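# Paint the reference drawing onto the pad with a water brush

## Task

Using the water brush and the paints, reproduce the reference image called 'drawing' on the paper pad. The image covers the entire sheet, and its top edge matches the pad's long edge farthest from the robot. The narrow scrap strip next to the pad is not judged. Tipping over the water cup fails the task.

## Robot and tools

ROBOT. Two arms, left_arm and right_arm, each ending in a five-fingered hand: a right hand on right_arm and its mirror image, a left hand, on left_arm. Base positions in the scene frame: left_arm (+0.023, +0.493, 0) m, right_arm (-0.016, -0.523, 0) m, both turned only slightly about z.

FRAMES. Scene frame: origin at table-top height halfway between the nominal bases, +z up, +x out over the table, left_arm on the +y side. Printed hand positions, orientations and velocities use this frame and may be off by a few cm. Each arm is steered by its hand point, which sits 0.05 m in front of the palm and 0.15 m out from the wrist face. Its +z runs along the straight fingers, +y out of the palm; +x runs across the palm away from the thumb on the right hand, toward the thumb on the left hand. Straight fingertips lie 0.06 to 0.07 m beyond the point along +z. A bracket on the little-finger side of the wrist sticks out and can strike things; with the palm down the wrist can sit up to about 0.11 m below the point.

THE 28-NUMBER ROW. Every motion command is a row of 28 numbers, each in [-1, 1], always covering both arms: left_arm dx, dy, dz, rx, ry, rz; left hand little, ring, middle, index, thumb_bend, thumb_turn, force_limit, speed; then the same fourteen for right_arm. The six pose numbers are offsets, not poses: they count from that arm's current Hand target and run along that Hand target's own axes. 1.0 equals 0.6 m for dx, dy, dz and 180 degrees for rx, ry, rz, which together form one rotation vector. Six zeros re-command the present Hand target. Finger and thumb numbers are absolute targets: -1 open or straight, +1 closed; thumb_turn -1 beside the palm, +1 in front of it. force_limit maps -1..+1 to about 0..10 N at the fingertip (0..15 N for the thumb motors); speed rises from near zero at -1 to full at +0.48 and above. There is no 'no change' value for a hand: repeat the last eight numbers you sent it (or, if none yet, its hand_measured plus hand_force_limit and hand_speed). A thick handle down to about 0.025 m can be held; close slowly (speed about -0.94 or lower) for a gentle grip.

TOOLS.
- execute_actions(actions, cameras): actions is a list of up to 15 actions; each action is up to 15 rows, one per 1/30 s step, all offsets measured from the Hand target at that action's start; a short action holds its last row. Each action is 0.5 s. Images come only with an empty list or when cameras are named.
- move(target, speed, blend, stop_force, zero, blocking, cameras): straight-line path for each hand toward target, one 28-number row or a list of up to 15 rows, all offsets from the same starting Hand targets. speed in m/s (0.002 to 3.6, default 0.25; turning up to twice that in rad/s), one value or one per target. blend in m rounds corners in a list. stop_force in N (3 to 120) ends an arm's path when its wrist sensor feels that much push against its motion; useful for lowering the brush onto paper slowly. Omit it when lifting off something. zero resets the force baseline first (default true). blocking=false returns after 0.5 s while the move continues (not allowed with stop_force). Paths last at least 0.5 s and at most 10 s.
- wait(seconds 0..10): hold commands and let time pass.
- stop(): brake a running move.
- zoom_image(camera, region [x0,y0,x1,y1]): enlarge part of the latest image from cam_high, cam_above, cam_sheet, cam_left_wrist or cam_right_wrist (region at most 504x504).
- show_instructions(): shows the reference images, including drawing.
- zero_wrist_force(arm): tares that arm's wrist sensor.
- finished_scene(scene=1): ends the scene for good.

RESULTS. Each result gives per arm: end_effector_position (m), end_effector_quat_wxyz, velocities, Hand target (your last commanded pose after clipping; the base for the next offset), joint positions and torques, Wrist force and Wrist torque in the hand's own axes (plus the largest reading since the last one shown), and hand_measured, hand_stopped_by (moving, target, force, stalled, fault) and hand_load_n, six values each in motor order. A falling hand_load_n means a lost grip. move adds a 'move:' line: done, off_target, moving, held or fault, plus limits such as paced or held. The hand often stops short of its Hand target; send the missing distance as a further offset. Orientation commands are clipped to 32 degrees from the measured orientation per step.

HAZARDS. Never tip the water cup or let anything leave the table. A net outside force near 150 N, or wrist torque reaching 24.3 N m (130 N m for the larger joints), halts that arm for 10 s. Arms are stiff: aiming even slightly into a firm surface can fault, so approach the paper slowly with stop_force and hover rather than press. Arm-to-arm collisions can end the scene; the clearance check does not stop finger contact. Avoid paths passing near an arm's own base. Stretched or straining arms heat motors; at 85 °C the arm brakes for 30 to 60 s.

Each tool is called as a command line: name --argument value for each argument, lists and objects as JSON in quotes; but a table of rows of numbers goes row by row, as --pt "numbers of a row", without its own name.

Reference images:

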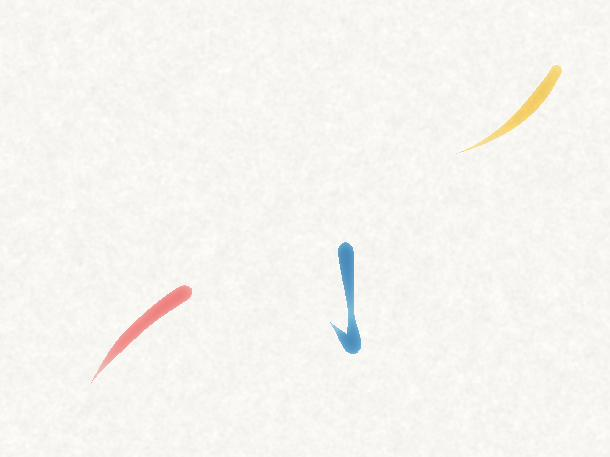

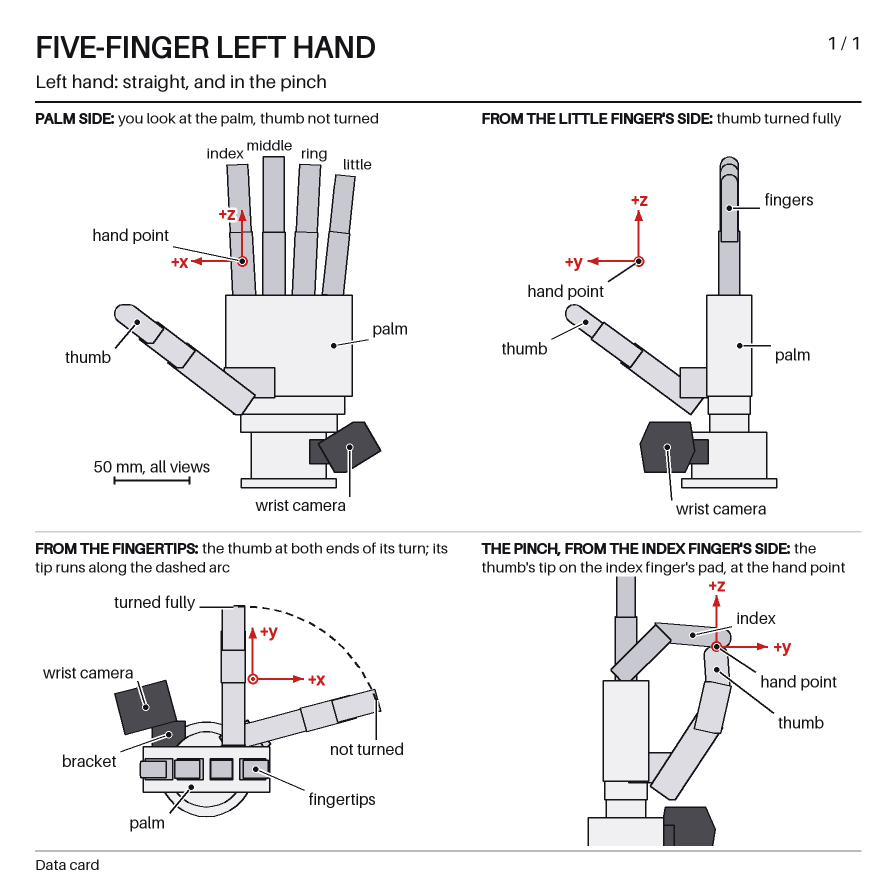

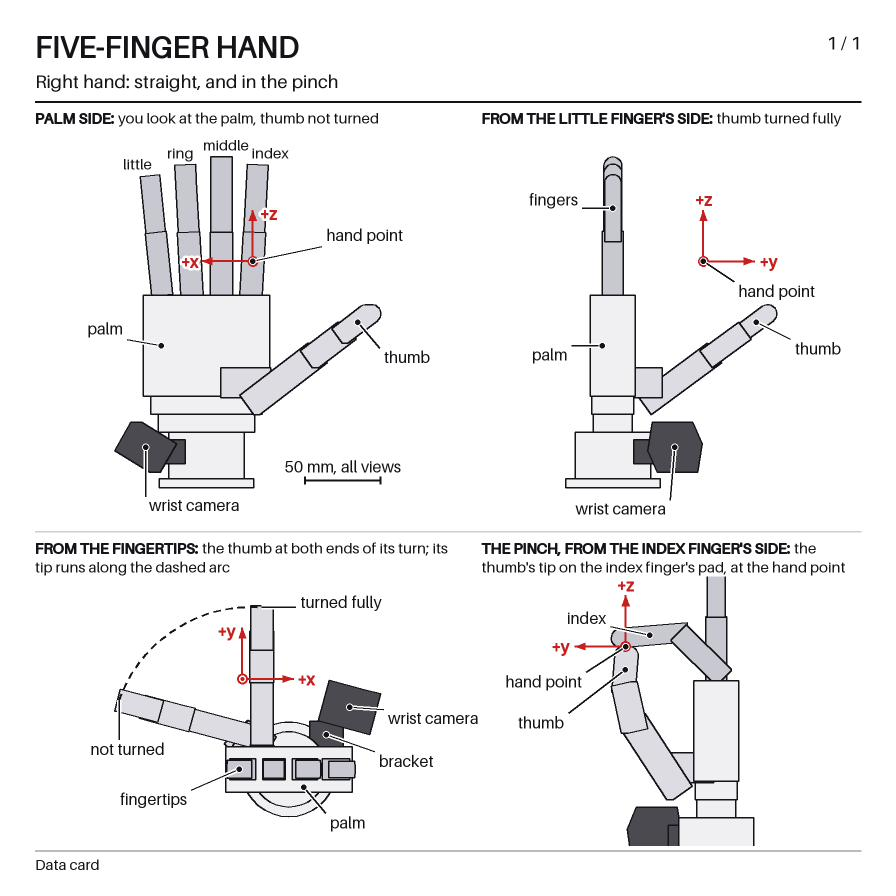

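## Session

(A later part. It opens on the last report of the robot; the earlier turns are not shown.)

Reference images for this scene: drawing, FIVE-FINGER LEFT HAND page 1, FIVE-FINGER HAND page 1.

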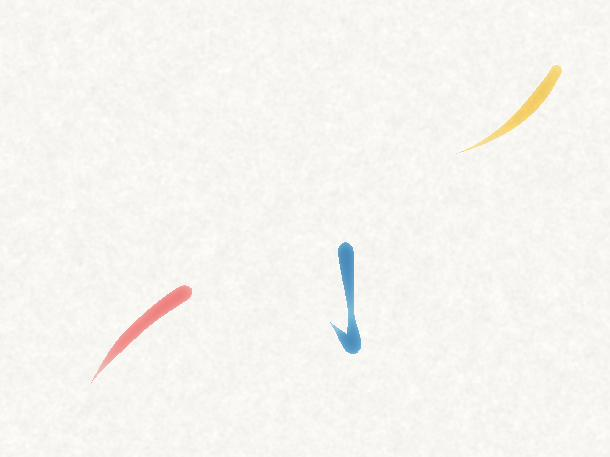

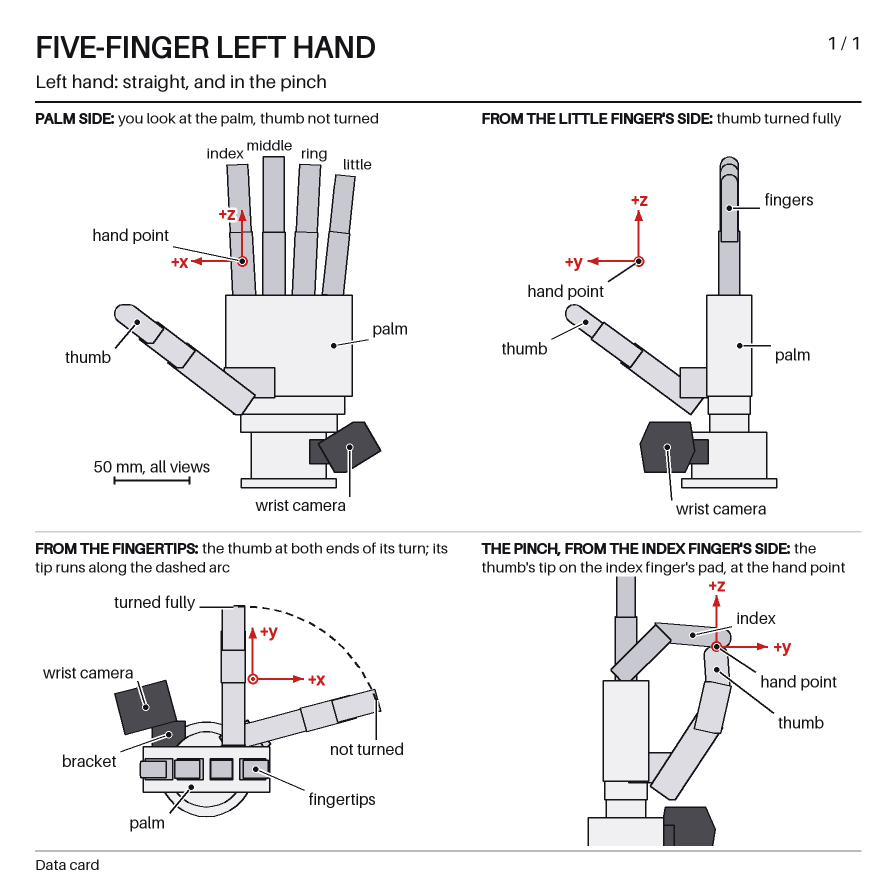

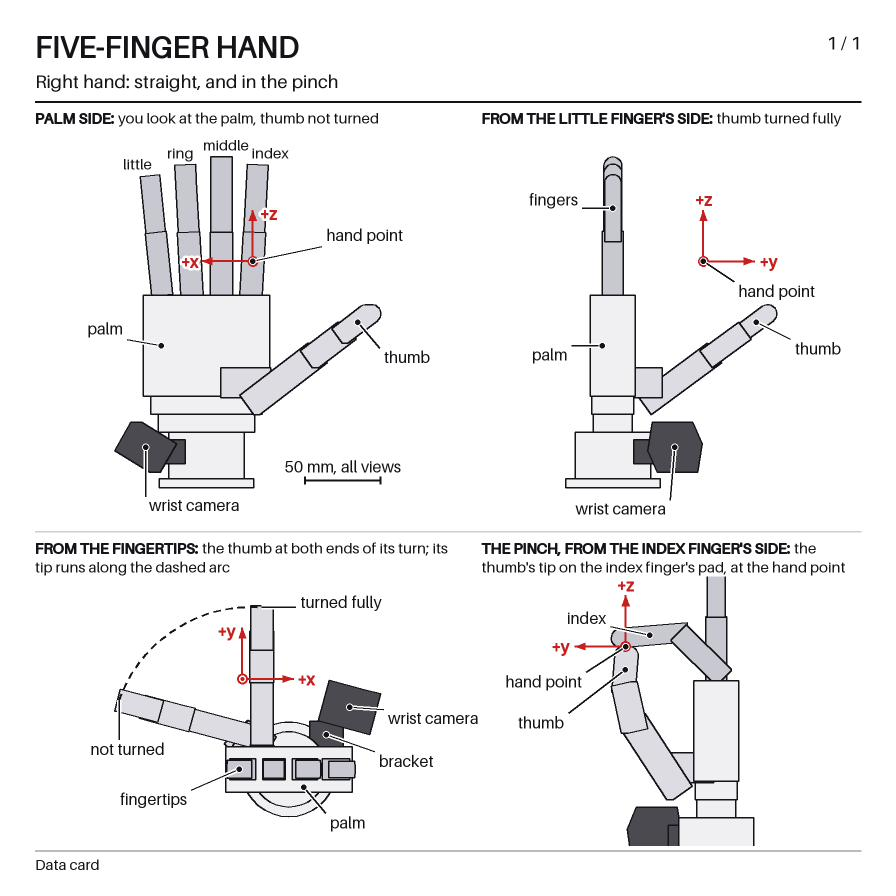

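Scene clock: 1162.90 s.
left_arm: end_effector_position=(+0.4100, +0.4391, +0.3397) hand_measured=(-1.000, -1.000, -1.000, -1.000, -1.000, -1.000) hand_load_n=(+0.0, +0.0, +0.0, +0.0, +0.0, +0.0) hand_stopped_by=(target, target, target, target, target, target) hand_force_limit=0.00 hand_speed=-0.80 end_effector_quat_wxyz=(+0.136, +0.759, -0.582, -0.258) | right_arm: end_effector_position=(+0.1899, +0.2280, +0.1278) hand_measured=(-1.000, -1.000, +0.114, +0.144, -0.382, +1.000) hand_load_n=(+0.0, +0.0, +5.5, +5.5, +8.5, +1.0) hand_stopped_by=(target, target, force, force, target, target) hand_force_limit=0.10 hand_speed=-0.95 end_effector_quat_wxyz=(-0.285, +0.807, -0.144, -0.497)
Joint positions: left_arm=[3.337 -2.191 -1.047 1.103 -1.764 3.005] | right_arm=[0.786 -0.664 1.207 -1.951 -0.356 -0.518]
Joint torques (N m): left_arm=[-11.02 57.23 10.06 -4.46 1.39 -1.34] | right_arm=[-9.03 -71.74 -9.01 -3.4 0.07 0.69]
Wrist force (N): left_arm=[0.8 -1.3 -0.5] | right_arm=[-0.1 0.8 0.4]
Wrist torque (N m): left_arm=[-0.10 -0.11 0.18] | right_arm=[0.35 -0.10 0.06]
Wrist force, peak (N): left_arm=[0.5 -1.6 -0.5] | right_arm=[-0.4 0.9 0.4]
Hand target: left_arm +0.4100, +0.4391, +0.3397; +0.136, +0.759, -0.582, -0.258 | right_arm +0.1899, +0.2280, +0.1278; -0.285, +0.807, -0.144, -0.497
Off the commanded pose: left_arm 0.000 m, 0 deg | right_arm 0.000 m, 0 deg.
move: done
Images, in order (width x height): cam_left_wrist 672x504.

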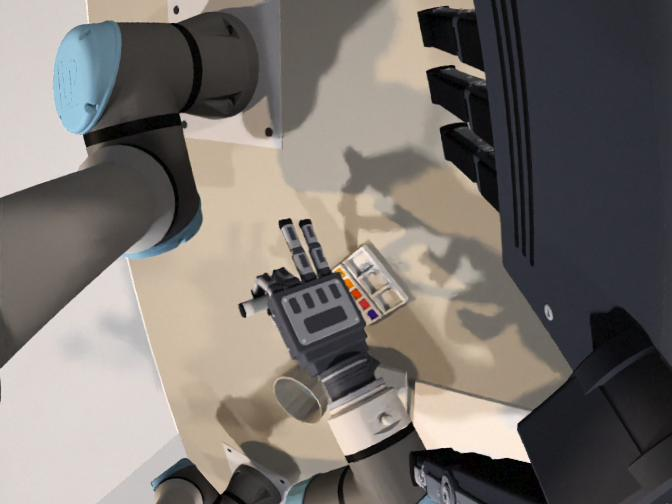

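move --target '[0,0,0,0,0,0,-1,-1,-1,-1,-1,-1,0,-0.8,0.0040,0.0082,0.0016,0,0,0,-1,-1,0.5,0.5,-0.38,1,0.1,-0.95]' --cameras '["cam_left_wrist"]' --speed 0.02 --stop_force 3

zoom_image --camera "cam_left_wrist" --region '[315, 255, 365, 300]'

Scene clock: 1167.53 s.
left_arm: end_effector_position=(+0.4100, +0.4391, +0.3397) hand_measured=(-1.000, -1.000, -1.000, -1.000, -1.000, -1.000) hand_load_n=(+0.0, +0.0, +0.0, +0.0, +0.0, +0.0) hand_stopped_by=(target, target, target, target, target, target) hand_force_limit=0.00 hand_speed=-0.80 end_effector_quat_wxyz=(+0.136, +0.759, -0.582, -0.258) | right_arm: end_effector_position=(+0.1878, +0.2248, +0.1238) hand_measured=(-1.000, -1.000, +0.114, +0.144, -0.382, +1.000) hand_load_n=(+0.0, +0.0, +6.0, +5.5, +9.0, +1.0) hand_stopped_by=(target, target, force, force, target, target) hand_force_limit=0.10 hand_speed=-0.95 end_effector_quat_wxyz=(-0.285, +0.807, -0.144, -0.497)
Joint positions: left_arm=[3.337 -2.191 -1.047 1.103 -1.764 3.005] | right_arm=[0.786 -0.668 1.225 -1.963 -0.356 -0.52]
Joint torques (N m): left_arm=[-11.17 56.12 10.04 -4.3 1.18 -1.31] | right_arm=[-9.28 -70.73 -8.61 -3.64 0.27 -1.2]
Wrist force (N): left_arm=[0.8 -1.2 -0.5] | right_arm=[-0.3 0.8 0.3]
Wrist torque (N m): left_arm=[-0.08 -0.11 0.18] | right_arm=[0.36 -0.07 0.05]
Wrist force, peak (N): left_arm=[0.7 -1.5 -0.8] | right_arm=[-0.5 0.9 0.6]
Hand target: left_arm +0.4100, +0.4391, +0.3397; +0.136, +0.759, -0.582, -0.258 | right_arm +0.1878, +0.2248, +0.1238; -0.285, +0.807, -0.144, -0.497
Off the commanded pose: left_arm 0.000 m, 0 deg | right_arm 0.000 m, 0 deg.
move: done
Images, in order (width x height): cam_left_wrist 672x504.

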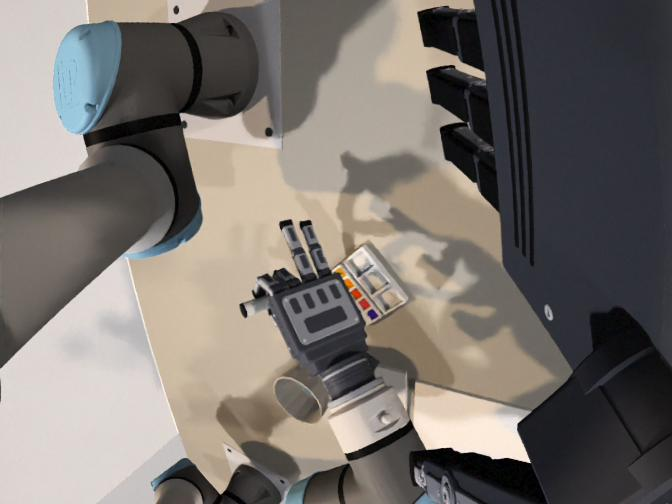

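Scaled by 10.080 from the camera's 672x504 image, which has a finer 960x720 frame.

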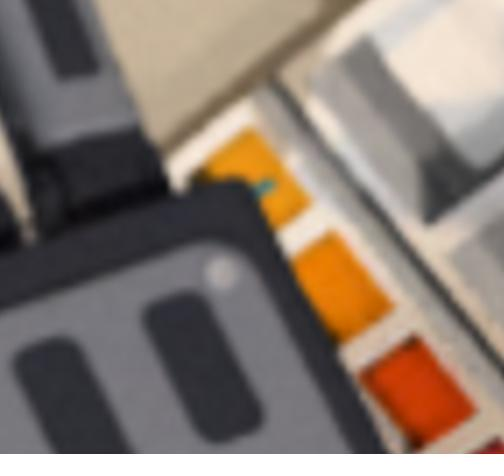

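move --target '[0,0,0,0,0,0,-1,-1,-1,-1,-1,-1,0,-0.8,0.0040,0.0082,0.0016,0,0,0,-1,-1,0.5,0.5,-0.38,1,0.1,-0.95]' --cameras '["cam_left_wrist"]' --speed 0.02 --stop_force 3

zoom_image --camera "cam_left_wrist" --region '[315, 255, 365, 300]'

Scene clock: 1172.63 s.
left_arm: end_effector_position=(+0.4100, +0.4391, +0.3397) hand_measured=(-1.000, -1.000, -1.000, -1.000, -1.000, -1.000) hand_load_n=(+0.0, +0.0, +0.0, +0.0, +0.0, +0.0) hand_stopped_by=(target, target, target, target, target, target) hand_force_limit=0.00 hand_speed=-0.80 end_effector_quat_wxyz=(+0.136, +0.759, -0.582, -0.258) | right_arm: end_effector_position=(+0.1857, +0.2216, +0.1198) hand_measured=(-1.000, -1.000, +0.114, +0.144, -0.382, +1.000) hand_load_n=(+0.0, +0.0, +6.0, +5.5, +8.5, +0.5) hand_stopped_by=(target, target, force, force, target, target) hand_force_limit=0.10 hand_speed=-0.95 end_effector_quat_wxyz=(-0.285, +0.807, -0.144, -0.497)
Joint positions: left_arm=[3.337 -2.191 -1.047 1.103 -1.764 3.005] | right_arm=[0.785 -0.671 1.243 -1.975 -0.356 -0.523]
Joint torques (N m): left_arm=[-10.67 56.73 9.7 -4.17 1.25 -1.37] | right_arm=[-9.04 -70.63 -8.6 -3.64 0.21 -1.25]
Wrist force (N): left_arm=[0.6 -1.0 -0.5] | right_arm=[-0.2 0.8 0.4]
Wrist torque (N m): left_arm=[-0.05 -0.09 0.16] | right_arm=[0.35 -0.10 0.06]
Wrist force, peak (N): left_arm=[0.6 -1.5 -0.8] | right_arm=[-0.5 1.0 0.5]
Hand target: left_arm +0.4100, +0.4391, +0.3397; +0.136, +0.759, -0.582, -0.258 | right_arm +0.1857, +0.2216, +0.1198; -0.285, +0.807, -0.144, -0.497
Off the commanded pose: left_arm 0.000 m, 0 deg | right_arm 0.000 m, 0 deg.
move: done
Images, in order (width x height): cam_left_wrist 672x504.

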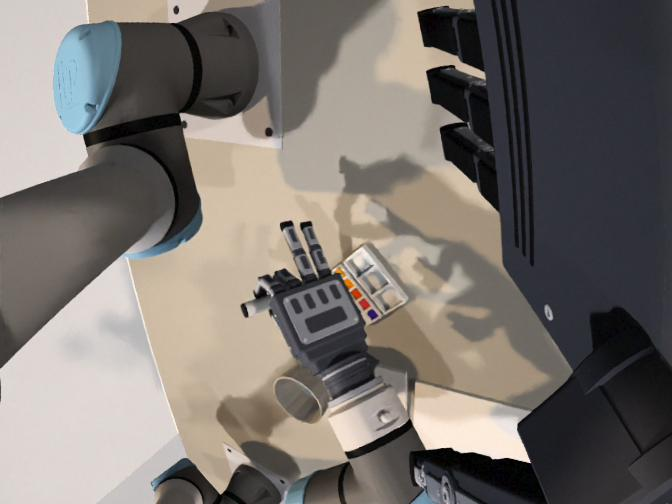

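Scaled by 10.080 from the camera's 672x504 image, which has a finer 960x720 frame.

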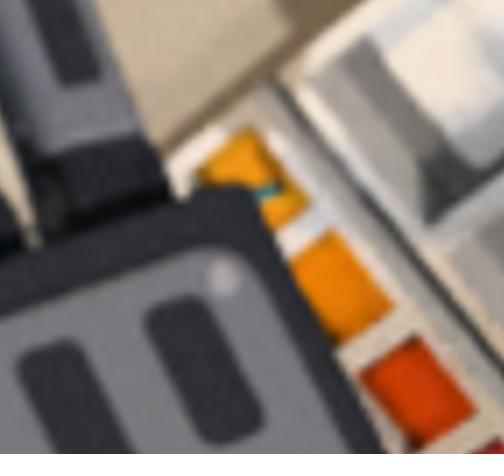

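move --target '[0,0,0,0,0,0,-1,-1,-1,-1,-1,-1,0,-0.8,0.0043,0.0056,0.0037,0,0,0,-1,-1,0.5,0.5,-0.38,1,0.1,-0.95]' --cameras '["cam_left_wrist"]' --speed 0.02 --stop_force 3

zoom_image --camera "cam_left_wrist" --region '[315, 255, 365, 300]'

Scene clock: 1177.83 s.
left_arm: end_effector_position=(+0.4100, +0.4391, +0.3397) hand_measured=(-1.000, -1.000, -1.000, -1.000, -1.000, -1.000) hand_load_n=(+0.0, +0.0, +0.0, +0.0, +0.0, +0.0) hand_stopped_by=(target, target, target, target, target, target) hand_force_limit=0.00 hand_speed=-0.80 end_effector_quat_wxyz=(+0.136, +0.759, -0.582, -0.258) | right_arm: end_effector_position=(+0.1836, +0.2204, +0.1157) hand_measured=(-1.000, -1.000, +0.114, +0.144, -0.382, +1.000) hand_load_n=(+0.0, +0.0, +6.0, +5.5, +8.5, +1.0) hand_stopped_by=(target, target, force, force, target, target) hand_force_limit=0.10 hand_speed=-0.95 end_effector_quat_wxyz=(-0.285, +0.807, -0.144, -0.497)
Joint positions: left_arm=[3.337 -2.191 -1.047 1.103 -1.764 3.005] | right_arm=[0.786 -0.67 1.254 -1.99 -0.356 -0.52]
Joint torques (N m): left_arm=[-10.52 57.09 10.78 -4.08 1.11 -1.37] | right_arm=[8.71 -44.21 -7.76 -3.58 2.78 1.97]
Wrist force (N): left_arm=[0.5 -1.0 -0.5] | right_arm=[-0.4 0.8 0.5]
Wrist torque (N m): left_arm=[-0.06 -0.07 0.16] | right_arm=[0.35 -0.07 -0.06]
Wrist force, peak (N): left_arm=[0.5 -1.5 -0.8] | right_arm=[-0.3 0.9 0.6]
Hand target: left_arm +0.4100, +0.4391, +0.3397; +0.136, +0.759, -0.582, -0.258 | right_arm +0.1836, +0.2204, +0.1157; -0.285, +0.807, -0.144, -0.497
Off the commanded pose: left_arm 0.000 m, 0 deg | right_arm 0.000 m, 0 deg.
move: done
Images, in order (width x height): cam_left_wrist 672x504.

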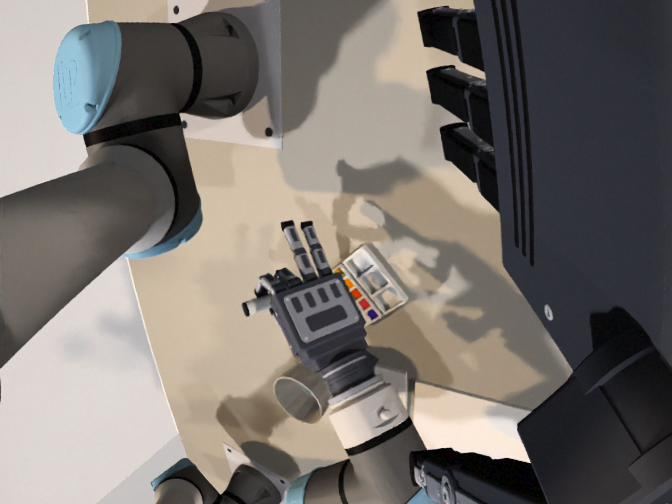

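Scaled by 10.080 from the camera's 672x504 image, which has a finer 960x720 frame.

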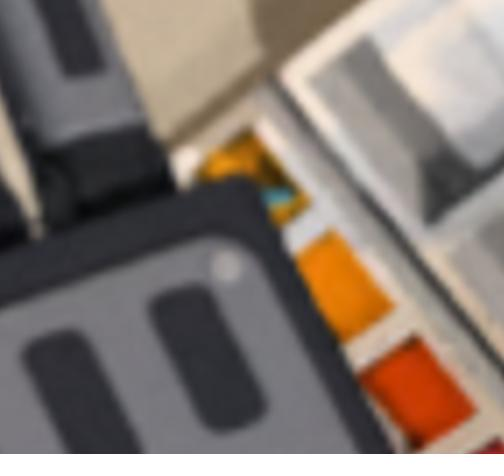

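move --target '[0,0,0,0,0,0,-1,-1,-1,-1,-1,-1,0,-0.8,0.0010,0.0081,0.0043,0,0,0,-1,-1,0.5,0.5,-0.38,1,0.1,-0.95]' --cameras '["cam_left_wrist"]' --speed 0.02 --stop_force 3

zoom_image --camera "cam_left_wrist" --region '[315, 255, 365, 300]'

Scene clock: 1185.30 s.
left_arm: end_effector_position=(+0.4100, +0.4391, +0.3397) hand_measured=(-1.000, -1.000, -1.000, -1.000, -1.000, -1.000) hand_load_n=(+0.0, +0.0, +0.0, +0.0, +0.5, +0.0) hand_stopped_by=(target, target, target, target, target, target) hand_force_limit=0.00 hand_speed=-0.80 end_effector_quat_wxyz=(+0.136, +0.759, -0.582, -0.258) | right_arm: end_effector_position=(+0.1795, +0.2181, +0.1128) hand_measured=(-1.000, -1.000, +0.114, +0.144, -0.382, +1.000) hand_load_n=(+0.0, +0.0, +5.5, +5.5, +8.5, +1.0) hand_stopped_by=(target, target, force, force, target, target) hand_force_limit=0.10 hand_speed=-0.95 end_effector_quat_wxyz=(-0.285, +0.807, -0.144, -0.497)
Joint positions: left_arm=[3.337 -2.191 -1.047 1.103 -1.764 3.005] | right_arm=[0.788 -0.674 1.273 -2.009 -0.356 -0.515]
Joint torques (N m): left_arm=[-11.33 56.54 9.51 -3.79 0.99 -1.33] | right_arm=[8.17 -70.84 -8.16 -3.75 2.98 1.99]
Wrist force (N): left_arm=[0.4 -0.9 -0.4] | right_arm=[-0.2 0.6 0.3]
Wrist torque (N m): left_arm=[-0.05 -0.05 0.15] | right_arm=[0.33 -0.09 -0.05]
Wrist force, peak (N): left_arm=[0.9 -1.4 -0.6] | right_arm=[-0.4 0.9 0.5]
Hand target: left_arm +0.4100, +0.4391, +0.3397; +0.136, +0.759, -0.582, -0.258 | right_arm +0.1795, +0.2181, +0.1128; -0.285, +0.807, -0.144, -0.497
Off the commanded pose: left_arm 0.000 m, 0 deg | right_arm 0.000 m, 0 deg.
move: done
Images, in order (width x height): cam_left_wrist 672x504.

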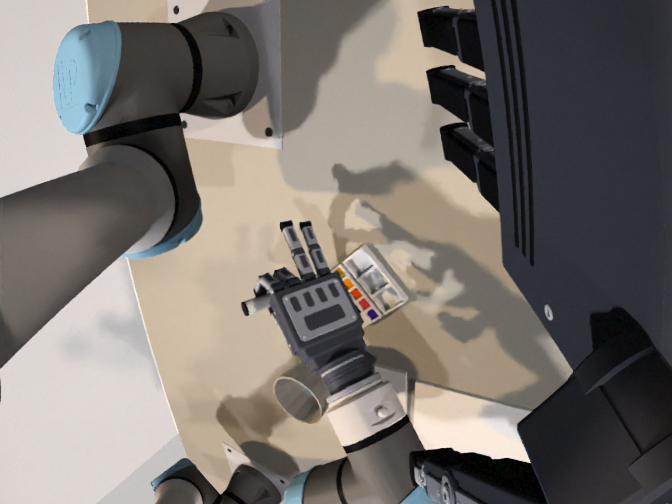

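Scaled by 10.080 from the camera's 672x504 image, which has a finer 960x720 frame.

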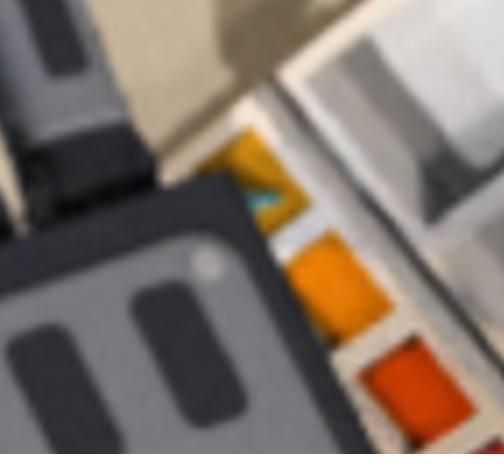

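move --target '[0,0,0,0,0,0,-1,-1,-1,-1,-1,-1,0,-0.8,0.0030,0.0075,0.0047,0,0,0,-1,-1,0.5,0.5,-0.38,1,0.1,-0.95]' --cameras '["cam_left_wrist"]' --speed 0.02 --stop_force 3

zoom_image --camera "cam_left_wrist" --region '[315, 255, 365, 300]'

Scene clock: 1190.10 s.
left_arm: end_effector_position=(+0.4100, +0.4391, +0.3397) hand_measured=(-1.000, -1.000, -1.000, -1.000, -1.000, -1.000) hand_load_n=(+0.0, +0.0, +0.0, +0.0, +0.0, +0.0) hand_stopped_by=(target, target, target, target, target, target) hand_force_limit=0.00 hand_speed=-0.80 end_effector_quat_wxyz=(+0.136, +0.759, -0.582, -0.258) | right_arm: end_effector_position=(+0.1760, +0.2163, +0.1088) hand_measured=(-1.000, -1.000, +0.114, +0.144, -0.382, +1.000) hand_load_n=(+0.0, +0.0, +5.5, +5.5, +9.0, +1.0) hand_stopped_by=(target, target, force, force, target, target) hand_force_limit=0.10 hand_speed=-0.95 end_effector_quat_wxyz=(-0.285, +0.807, -0.144, -0.497)
Joint positions: left_arm=[3.337 -2.191 -1.047 1.103 -1.764 3.005] | right_arm=[0.789 -0.675 1.288 -2.029 -0.355 -0.51]
Joint torques (N m): left_arm=[-10.06 56.47 10.04 -3.78 1.05 -1.29] | right_arm=[9.04 -68.87 -8.72 -3.48 2.49 1.91]
Wrist force (N): left_arm=[0.6 -1.3 -0.3] | right_arm=[-1.4 0.2 0.2]
Wrist torque (N m): left_arm=[-0.10 -0.08 0.18] | right_arm=[0.33 -0.03 -0.10]
Wrist force, peak (N): left_arm=[0.8 -1.5 -0.5] | right_arm=[-1.5 0.2 0.2]
Hand target: left_arm +0.4100, +0.4391, +0.3397; +0.136, +0.759, -0.582, -0.258 | right_arm +0.1760, +0.2163, +0.1088; -0.285, +0.807, -0.144, -0.497
Off the commanded pose: left_arm 0.000 m, 0 deg | right_arm 0.000 m, 0 deg.
move: done
Images, in order (width x height): cam_left_wrist 672x504.

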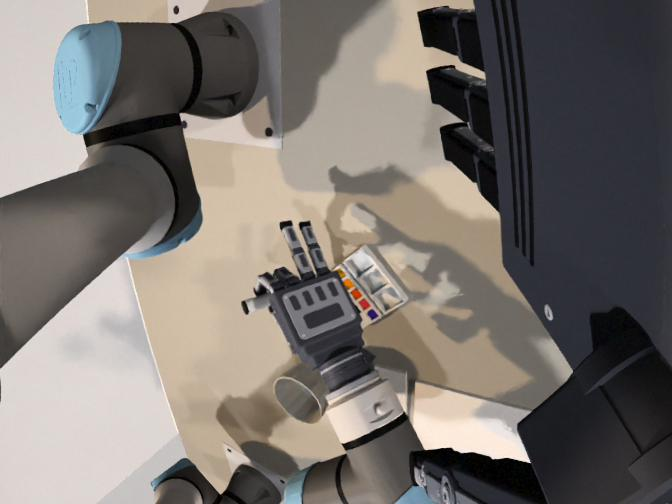

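Scaled by 10.080 from the camera's 672x504 image, which has a finer 960x720 frame.

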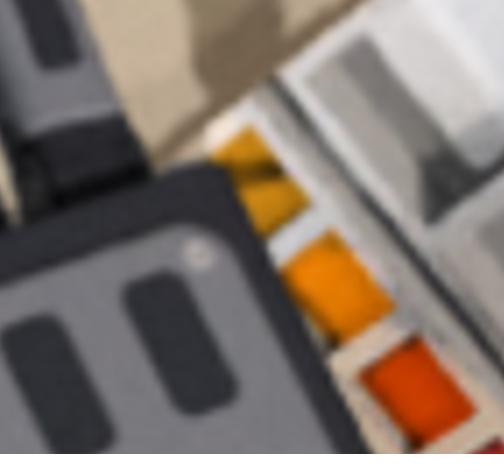

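move --target '[0,0,0,0,0,0,-1,-1,-1,-1,-1,-1,0,-0.8,-0.1032,-0.037,-0.0401,0,0,0,-1,-1,0.5,0.5,-0.38,1,0.1,-0.95]' --cameras '["cam_left_wrist","cam_high"]' --speed 0.1

zoom_image --camera "cam_left_wrist" --region '[290, 255, 365, 320]'

Scene clock: 1196.13 s.
left_arm: end_effector_position=(+0.4100, +0.4391, +0.3397) hand_measured=(-1.000, -1.000, -1.000, -1.000, -1.000, -1.000) hand_load_n=(+0.0, +0.0, +0.0, +0.0, +0.0, +0.0) hand_stopped_by=(target, target, target, target, target, target) hand_force_limit=0.00 hand_speed=-0.80 end_effector_quat_wxyz=(+0.136, +0.759, -0.582, -0.258) | right_arm: end_effector_position=(+0.1759, +0.2163, +0.1788) hand_measured=(-1.000, -1.000, +0.114, +0.144, -0.382, +1.000) hand_load_n=(+0.0, +0.0, +6.0, +5.5, +8.5, +1.0) hand_stopped_by=(target, target, force, force, target, target) hand_force_limit=0.10 hand_speed=-0.95 end_effector_quat_wxyz=(-0.285, +0.807, -0.144, -0.497)
Joint positions: left_arm=[3.337 -2.191 -1.047 1.103 -1.764 3.005] | right_arm=[0.789 -0.765 1.255 -1.906 -0.355 -0.509]
Joint torques (N m): left_arm=[-10.16 56.96 10.84 -3.58 1.08 -1.33] | right_arm=[-3.32 -69.3 -31.95 -0.21 0.56 -1.76]
Wrist force (N): left_arm=[0.7 -1.3 -0.5] | right_arm=[-0.4 0.6 0.4]
Wrist torque (N m): left_arm=[-0.10 -0.10 0.18] | right_arm=[0.32 -0.07 0.04]
Wrist force, peak (N): left_arm=[0.6 -1.6 -0.5] | right_arm=[-1.6 0.0 0.0]
Hand target: left_arm +0.4100, +0.4391, +0.3397; +0.136, +0.759, -0.582, -0.258 | right_arm +0.1760, +0.2163, +0.1788; -0.285, +0.807, -0.144, -0.497
Off the commanded pose: left_arm 0.000 m, 0 deg | right_arm 0.000 m, 0 deg.
move: done
Images, in order (width x height): cam_high 504x504, cam_left_wrist 672x504.

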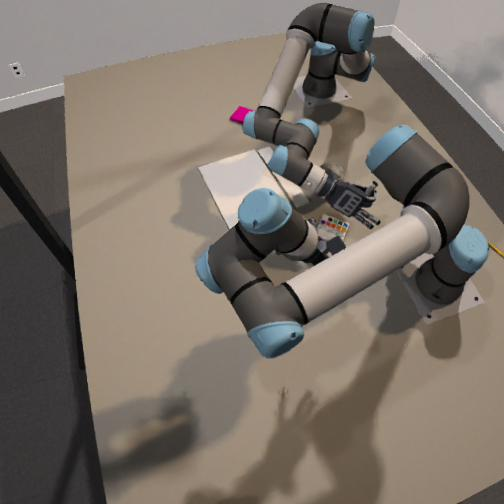

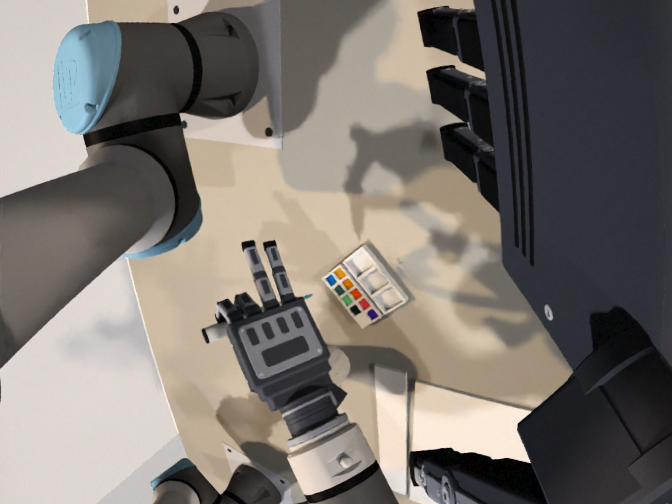

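Scaled by 6.720 from the camera's 672x504 image, which has a finer 960x720 frame.

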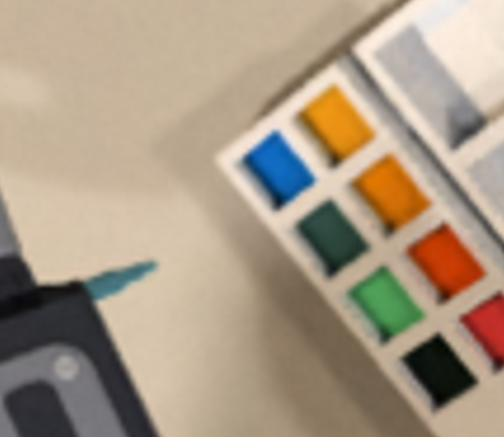

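move --pt "0 0 0 0 0 0 -1 -1 -1 -1 -1 -1 0 -0.8 -0.1786 -0.064 -0.0695 0 0 0 -1 -1 0.5 0.5 -0.38 1 0.1 -0.95" --pt "0 0 0 0 0 0 -1 -1 -1 -1 -1 -1 0 -0.8 -0.1923 0.1507 -0.232 0 0 0 -1 -1 0.5 0.5 -0.38 1 0.1 -0.95" --cameras '["cam_left_wrist","cam_high"]' --speed 0.2 --blend '[0.03,0]'

zoom_image --camera "cam_left_wrist" --region '[220, 300, 400, 430]'

zoom_image --camera "cam_high" --region '[290, 110, 400, 220]'

Scene clock: 1227.93 s.
left_arm: end_effector_position=(+0.4100, +0.4391, +0.3397) hand_measured=(-1.000, -1.000, -1.000, -1.000, -1.000, -1.000) hand_load_n=(-0.5, +0.0, +0.0, +0.0, +0.0, +0.0) hand_stopped_by=(target, target, target, target, target, target) hand_force_limit=0.00 hand_speed=-0.80 end_effector_quat_wxyz=(+0.136, +0.759, -0.582, -0.258) | right_arm: end_effector_position=(+0.1759, +0.0546, +0.3001) hand_measured=(-1.000, -1.000, +0.114, +0.144, -0.382, +1.000) hand_load_n=(+0.0, +0.0, +5.5, +5.5, +8.5, +1.0) hand_stopped_by=(target, target, force, force, target, target) hand_force_limit=0.10 hand_speed=-0.95 end_effector_quat_wxyz=(-0.285, +0.807, -0.144, -0.497)
Joint positions: left_arm=[3.337 -2.191 -1.047 1.103 -1.764 3.005] | right_arm=[0.613 -1.177 1.498 -1.328 -0.419 -0.95]
Joint torques (N m): left_arm=[-10.34 56.69 10.71 -3.38 0.92 -1.33] | right_arm=[-9.22 -54 -11.13 0.29 0.07 -1.88]
Wrist force (N): left_arm=[0.5 -1.2 -0.5] | right_arm=[-0.3 0.8 0.3]
Wrist torque (N m): left_arm=[-0.10 -0.07 0.16] | right_arm=[0.35 -0.09 0.06]
Wrist force, peak (N): left_arm=[0.6 -1.5 -0.6] | right_arm=[-0.3 1.7 0.3]
Hand target: left_arm +0.4100, +0.4391, +0.3397; +0.136, +0.759, -0.582, -0.258 | right_arm +0.1759, +0.0546, +0.3001; -0.285, +0.807, -0.144, -0.497
Off the commanded pose: left_arm 0.000 m, 0 deg | right_arm 0.000 m, 0 deg.
move: done
Images, in order (width x height): cam_high 504x504, cam_left_wrist 672x504.

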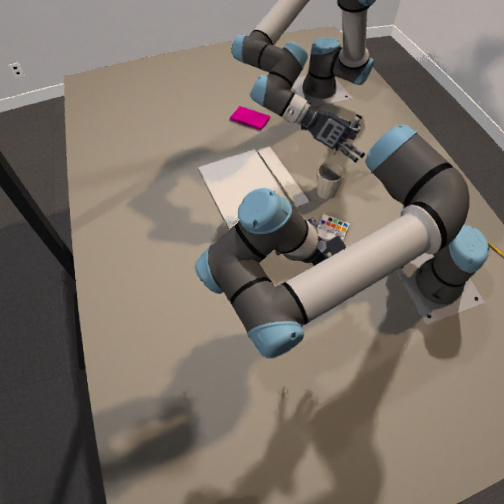

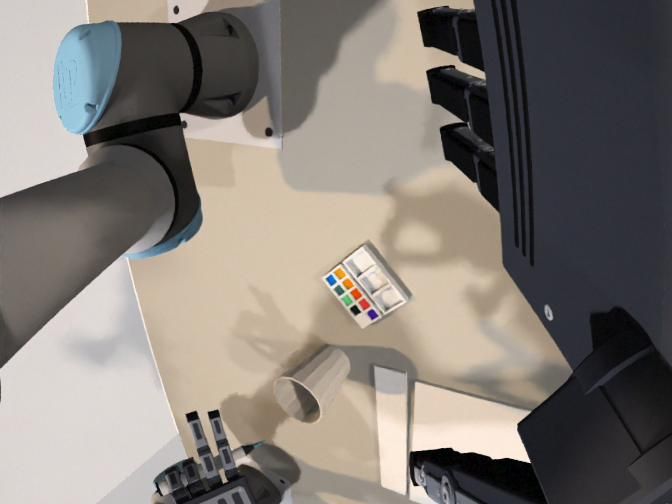

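Scaled by 2.800 from the camera's 672x504 image, which has a finer 960x720 frame.

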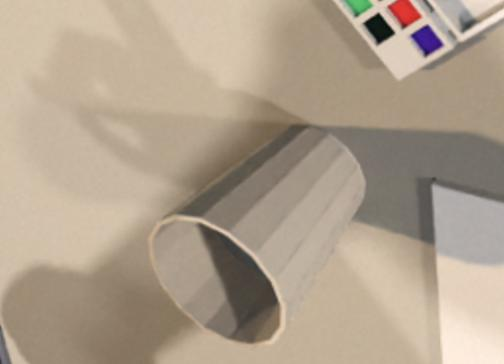

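Scaled by 4.582 from the camera's 504x504 image, which has a finer 720x720 frame.

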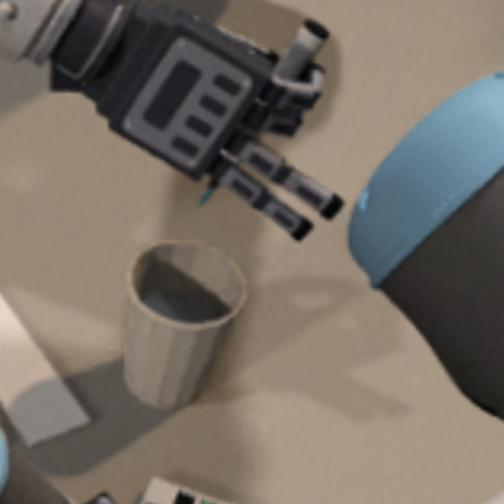

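move --target '[0,0,0,0,0,0,-1,-1,-1,-1,-1,-1,0,-0.8,0.1326,0.0475,0.0516,0,0,0,-1,-1,0.5,0.5,-0.38,1,0.1,-0.95]' --cameras '["cam_left_wrist","cam_high"]' --speed 0.05 --stop_force 3

zoom_image --camera "cam_left_wrist" --region '[220, 300, 400, 430]'

zoom_image --camera "cam_high" --region '[290, 130, 400, 240]'

Scene clock: 1258.00 s.
left_arm: end_effector_position=(+0.4100, +0.4391, +0.3397) hand_measured=(-1.000, -1.000, -1.000, -1.000, -1.000, -1.000) hand_load_n=(+0.0, +0.5, +0.0, +0.0, -0.5, +0.0) hand_stopped_by=(target, target, target, target, target, target) hand_force_limit=0.00 hand_speed=-0.80 end_effector_quat_wxyz=(+0.136, +0.759, -0.582, -0.258) | right_arm: end_effector_position=(+0.1759, +0.0546, +0.2101) hand_measured=(-1.000, -1.000, +0.114, +0.144, -0.382, +1.000) hand_load_n=(+0.0, +0.5, +5.5, +5.5, +8.5, +0.5) hand_stopped_by=(target, target, force, force, target, target) hand_force_limit=0.10 hand_speed=-0.95 end_effector_quat_wxyz=(-0.285, +0.807, -0.144, -0.497)
Joint positions: left_arm=[3.337 -2.191 -1.047 1.103 -1.764 3.005] | right_arm=[0.613 -1.09 1.619 -1.536 -0.419 -0.95]
Joint torques (N m): left_arm=[-9.1 56.05 10.85 -3.23 0.83 -1.4] | right_arm=[-1.79 -28.42 -8.46 -3.02 2.29 1.82]
Wrist force (N): left_arm=[0.6 -1.2 -0.5] | right_arm=[-0.4 0.8 0.4]
Wrist torque (N m): left_arm=[-0.09 -0.08 0.17] | right_arm=[0.36 -0.07 -0.05]
Wrist force, peak (N): left_arm=[0.6 -1.4 -0.7] | right_arm=[-0.5 0.8 0.6]
Hand target: left_arm +0.4100, +0.4391, +0.3397; +0.136, +0.759, -0.582, -0.258 | right_arm +0.1759, +0.0546, +0.2101; -0.285, +0.807, -0.144, -0.497
Off the commanded pose: left_arm 0.000 m, 0 deg | right_arm 0.000 m, 0 deg.
move: done
Images, in order (width x height): cam_high 504x504, cam_left_wrist 672x504.

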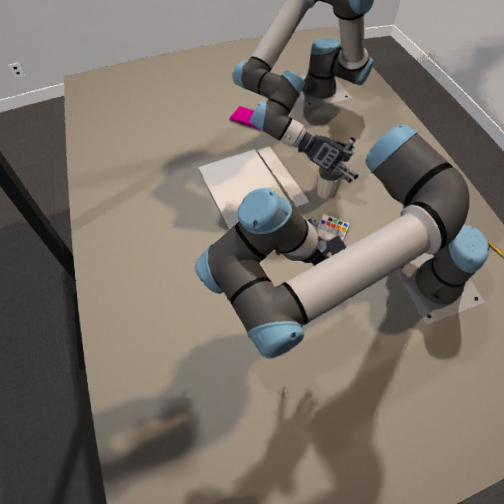

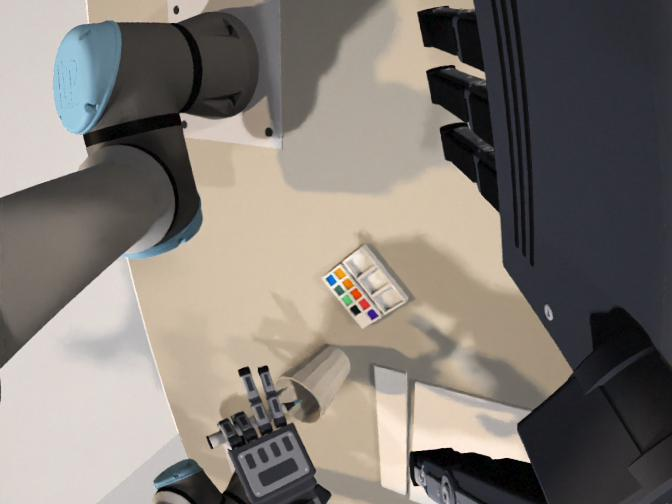

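Scaled by 2.800 from the camera's 672x504 image, which has a finer 960x720 frame.

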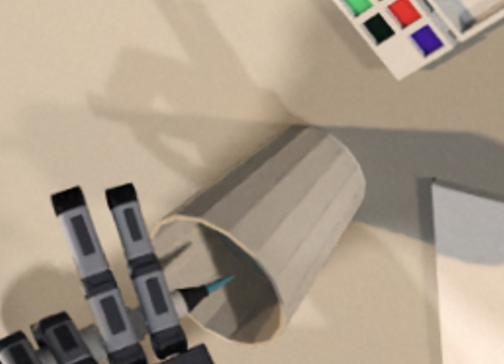

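Scaled by 4.582 from the camera's 504x504 image, which has a finer 720x720 frame.

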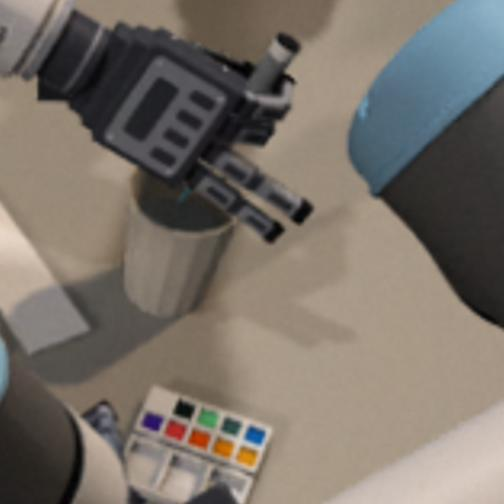

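move --target '[0,0,0,0,0,0,-1,-1,-1,-1,-1,-1,0,-0.8,0.0766,0.0275,0.0298,0,0,0,-1,-1,0.5,0.5,-0.38,1,0.1,-0.95]' --cameras '["cam_left_wrist","cam_high"]' --speed 0.03 --stop_force 3

zoom_image --camera "cam_left_wrist" --region '[220, 300, 400, 430]'

zoom_image --camera "cam_high" --region '[290, 130, 400, 240]'

Scene clock: 1269.17 s.
left_arm: end_effector_position=(+0.4100, +0.4391, +0.3397) hand_measured=(-1.000, -1.000, -1.000, -1.000, -1.000, -1.000) hand_load_n=(+0.0, +0.0, +0.0, +0.0, +0.0, +0.0) hand_stopped_by=(target, target, target, target, target, target) hand_force_limit=0.00 hand_speed=-0.80 end_effector_quat_wxyz=(+0.136, +0.759, -0.582, -0.258) | right_arm: end_effector_position=(+0.1758, +0.0545, +0.1581) hand_measured=(-1.000, -1.000, +0.114, +0.144, -0.382, +1.000) hand_load_n=(+0.0, +0.0, +5.5, +5.5, +9.0, +0.5) hand_stopped_by=(target, target, force, force, target, target) hand_force_limit=0.10 hand_speed=-0.95 end_effector_quat_wxyz=(-0.285, +0.807, -0.144, -0.497)
Joint positions: left_arm=[3.337 -2.191 -1.047 1.103 -1.764 3.005] | right_arm=[0.613 -1.022 1.667 -1.652 -0.419 -0.95]
Joint torques (N m): left_arm=[-9.33 56.92 10.79 -3.03 0.8 -1.33] | right_arm=[-7.49 -30.54 -7.43 -3.04 1.54 1.93]
Wrist force (N): left_arm=[0.9 -1.0 -0.9] | right_arm=[-0.5 0.6 0.5]
Wrist torque (N m): left_arm=[-0.04 -0.14 0.18] | right_arm=[0.33 -0.05 -0.05]
Wrist force, peak (N): left_arm=[0.9 -1.6 -0.6] | right_arm=[-0.5 0.8 0.6]
Hand target: left_arm +0.4100, +0.4391, +0.3397; +0.136, +0.759, -0.582, -0.258 | right_arm +0.1758, +0.0545, +0.1581; -0.285, +0.807, -0.144, -0.497
Off the commanded pose: left_arm 0.000 m, 0 deg | right_arm 0.000 m, 0 deg.
move: done
Images, in order (width x height): cam_high 504x504, cam_left_wrist 672x504.

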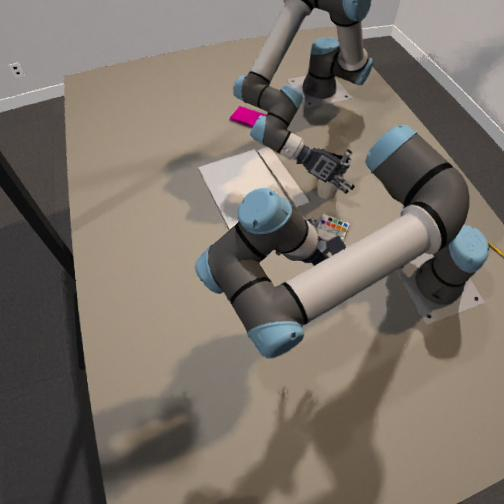

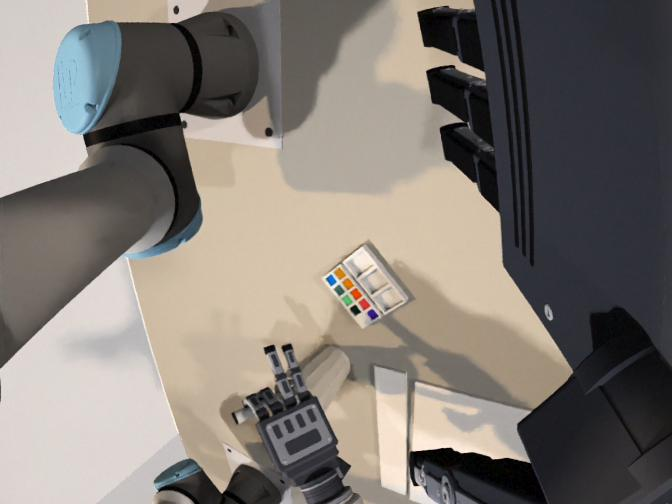

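Scaled by 2.800 from the camera's 672x504 image, which has a finer 960x720 frame.

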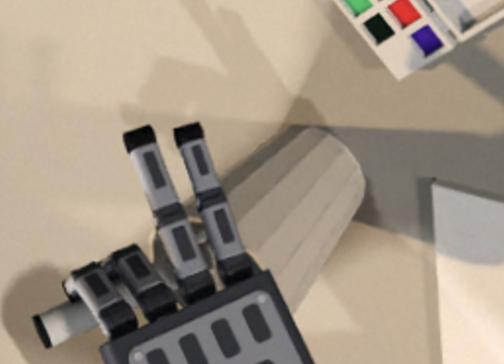

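Scaled by 4.582 from the camera's 504x504 image, which has a finer 720x720 frame.

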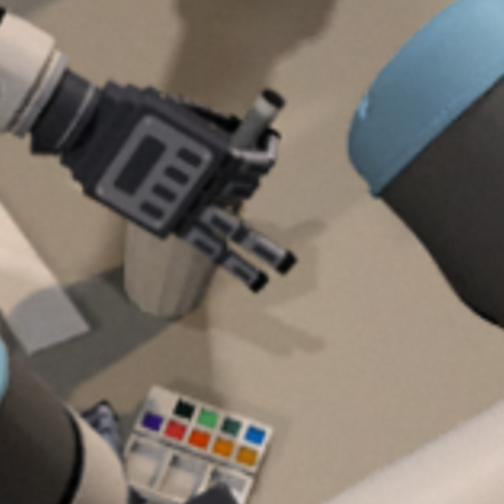

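move --target '[0,0,0,0,0,0,-1,-1,-1,-1,-1,-1,0,-0.8,0.0103,0.0037,0.004,0,0,0,-1,-1,0.5,0.5,-0.38,1,0.1,-0.95]' --cameras '[]' --speed 0.02 --stop_force 3

move --pt "0 0 0 0 0 0 -1 -1 -1 -1 -1 -1 0 -0.8 -0.1032 -0.037 -0.0401 0 0 0 -1 -1 0.5 0.5 -0.38 1 0.1 -0.95" --pt "0 0 0 0 0 0 -1 -1 -1 -1 -1 -1 0 -0.8 -0.2181 -0.0781 -0.0848 0 0 0 -1 -1 0.5 0.5 -0.38 1 0.1 -0.95" --cameras '["cam_left_wrist"]' --speed '[0.05,0.15]' --blend '[0.01,0]'

zoom_image --camera "cam_left_wrist" --region '[200, 380, 360, 500]'

Scene clock: 1275.17 s.
left_arm: end_effector_position=(+0.4100, +0.4391, +0.3397) hand_measured=(-1.000, -1.000, -1.000, -1.000, -1.000, -1.000) hand_load_n=(+0.0, +0.5, +0.0, +0.0, +0.0, +0.0) hand_stopped_by=(target, target, target, target, target, target) hand_force_limit=0.00 hand_speed=-0.80 end_effector_quat_wxyz=(+0.136, +0.759, -0.582, -0.258) | right_arm: end_effector_position=(+0.1758, +0.0545, +0.1511) hand_measured=(-1.000, -1.000, +0.114, +0.144, -0.382, +1.000) hand_load_n=(+0.0, +0.0, +6.0, +5.5, +8.5, +0.5) hand_stopped_by=(target, target, force, force, target, target) hand_force_limit=0.10 hand_speed=-0.95 end_effector_quat_wxyz=(-0.285, +0.807, -0.144, -0.497)
Joint positions: left_arm=[3.337 -2.191 -1.047 1.103 -1.764 3.005] | right_arm=[0.613 -1.012 1.672 -1.667 -0.419 -0.95]
Joint torques (N m): left_arm=[-10.34 57.27 10.45 -2.87 0.58 -1.21] | right_arm=[-9.05 -31.04 -6.38 -3.03 1.52 0.98]
Wrist force (N): left_arm=[0.6 -1.4 -0.5] | right_arm=[-0.6 0.6 0.4]
Wrist torque (N m): left_arm=[-0.11 -0.08 0.18] | right_arm=[0.33 -0.05 -0.05]
Wrist force, peak (N): left_arm=[0.7 -1.7 -0.6] | right_arm=[-0.4 0.8 0.6]
Hand target: left_arm +0.4100, +0.4391, +0.3397; +0.136, +0.759, -0.582, -0.258 | right_arm +0.1758, +0.0545, +0.1511; -0.285, +0.807, -0.144, -0.497
Off the commanded pose: left_arm 0.000 m, 0 deg | right_arm 0.000 m, 0 deg.
move: done
No camera images: "cameras" was empty.

Scene clock: 1277.67 s.
left_arm: end_effector_position=(+0.4100, +0.4391, +0.3397) hand_measured=(-1.000, -1.000, -1.000, -1.000, -1.000, -1.000) hand_load_n=(+0.0, +0.0, +0.0, +0.0, +0.0, +0.0) hand_stopped_by=(target, target, target, target, target, target) hand_force_limit=0.00 hand_speed=-0.80 end_effector_quat_wxyz=(+0.136, +0.759, -0.582, -0.258) | right_arm: end_effector_position=(+0.1758, +0.0546, +0.2991) hand_measured=(-1.000, -1.000, +0.114, +0.144, -0.382, +1.000) hand_load_n=(+0.0, +0.0, +5.5, +5.5, +8.5, +0.5) hand_stopped_by=(target, target, force, force, target, target) hand_force_limit=0.10 hand_speed=-0.95 end_effector_quat_wxyz=(-0.285, +0.807, -0.144, -0.497)
Joint positions: left_arm=[3.337 -2.191 -1.047 1.103 -1.764 3.005] | right_arm=[0.613 -1.176 1.5 -1.33 -0.419 -0.95]
Joint torques (N m): left_arm=[-9.63 57.19 10.97 -2.8 0.47 -1.36] | right_arm=[-7.34 -54.09 -31.66 0.05 -0.1 -2.08]
Wrist force (N): left_arm=[0.4 -1.1 -0.6] | right_arm=[-0.3 0.9 0.3]
Wrist torque (N m): left_arm=[-0.06 -0.06 0.16] | right_arm=[0.37 -0.07 0.06]
Wrist force, peak (N): left_arm=[0.9 -1.4 -0.6] | right_arm=[0.1 1.1 0.6]
Hand target: left_arm +0.4100, +0.4391, +0.3397; +0.136, +0.759, -0.582, -0.258 | right_arm +0.1759, +0.0546, +0.2991; -0.285, +0.807, -0.144, -0.497
Off the commanded pose: left_arm 0.000 m, 0 deg | right_arm 0.000 m, 0 deg.
move: done
Images, in order (width x height): cam_left_wrist 672x504.

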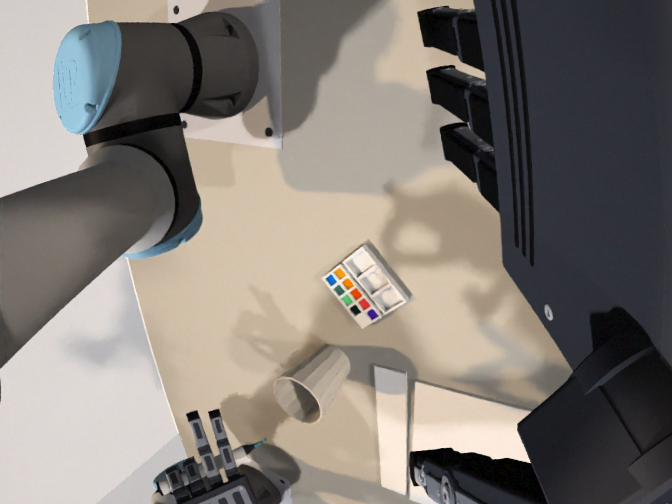

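Scaled by 3.150 from the camera's 672x504 image, which has a finer 960x720 frame.

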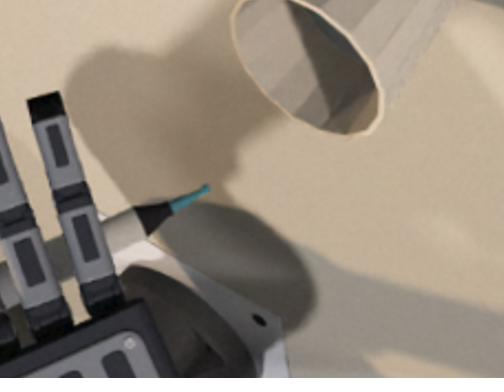

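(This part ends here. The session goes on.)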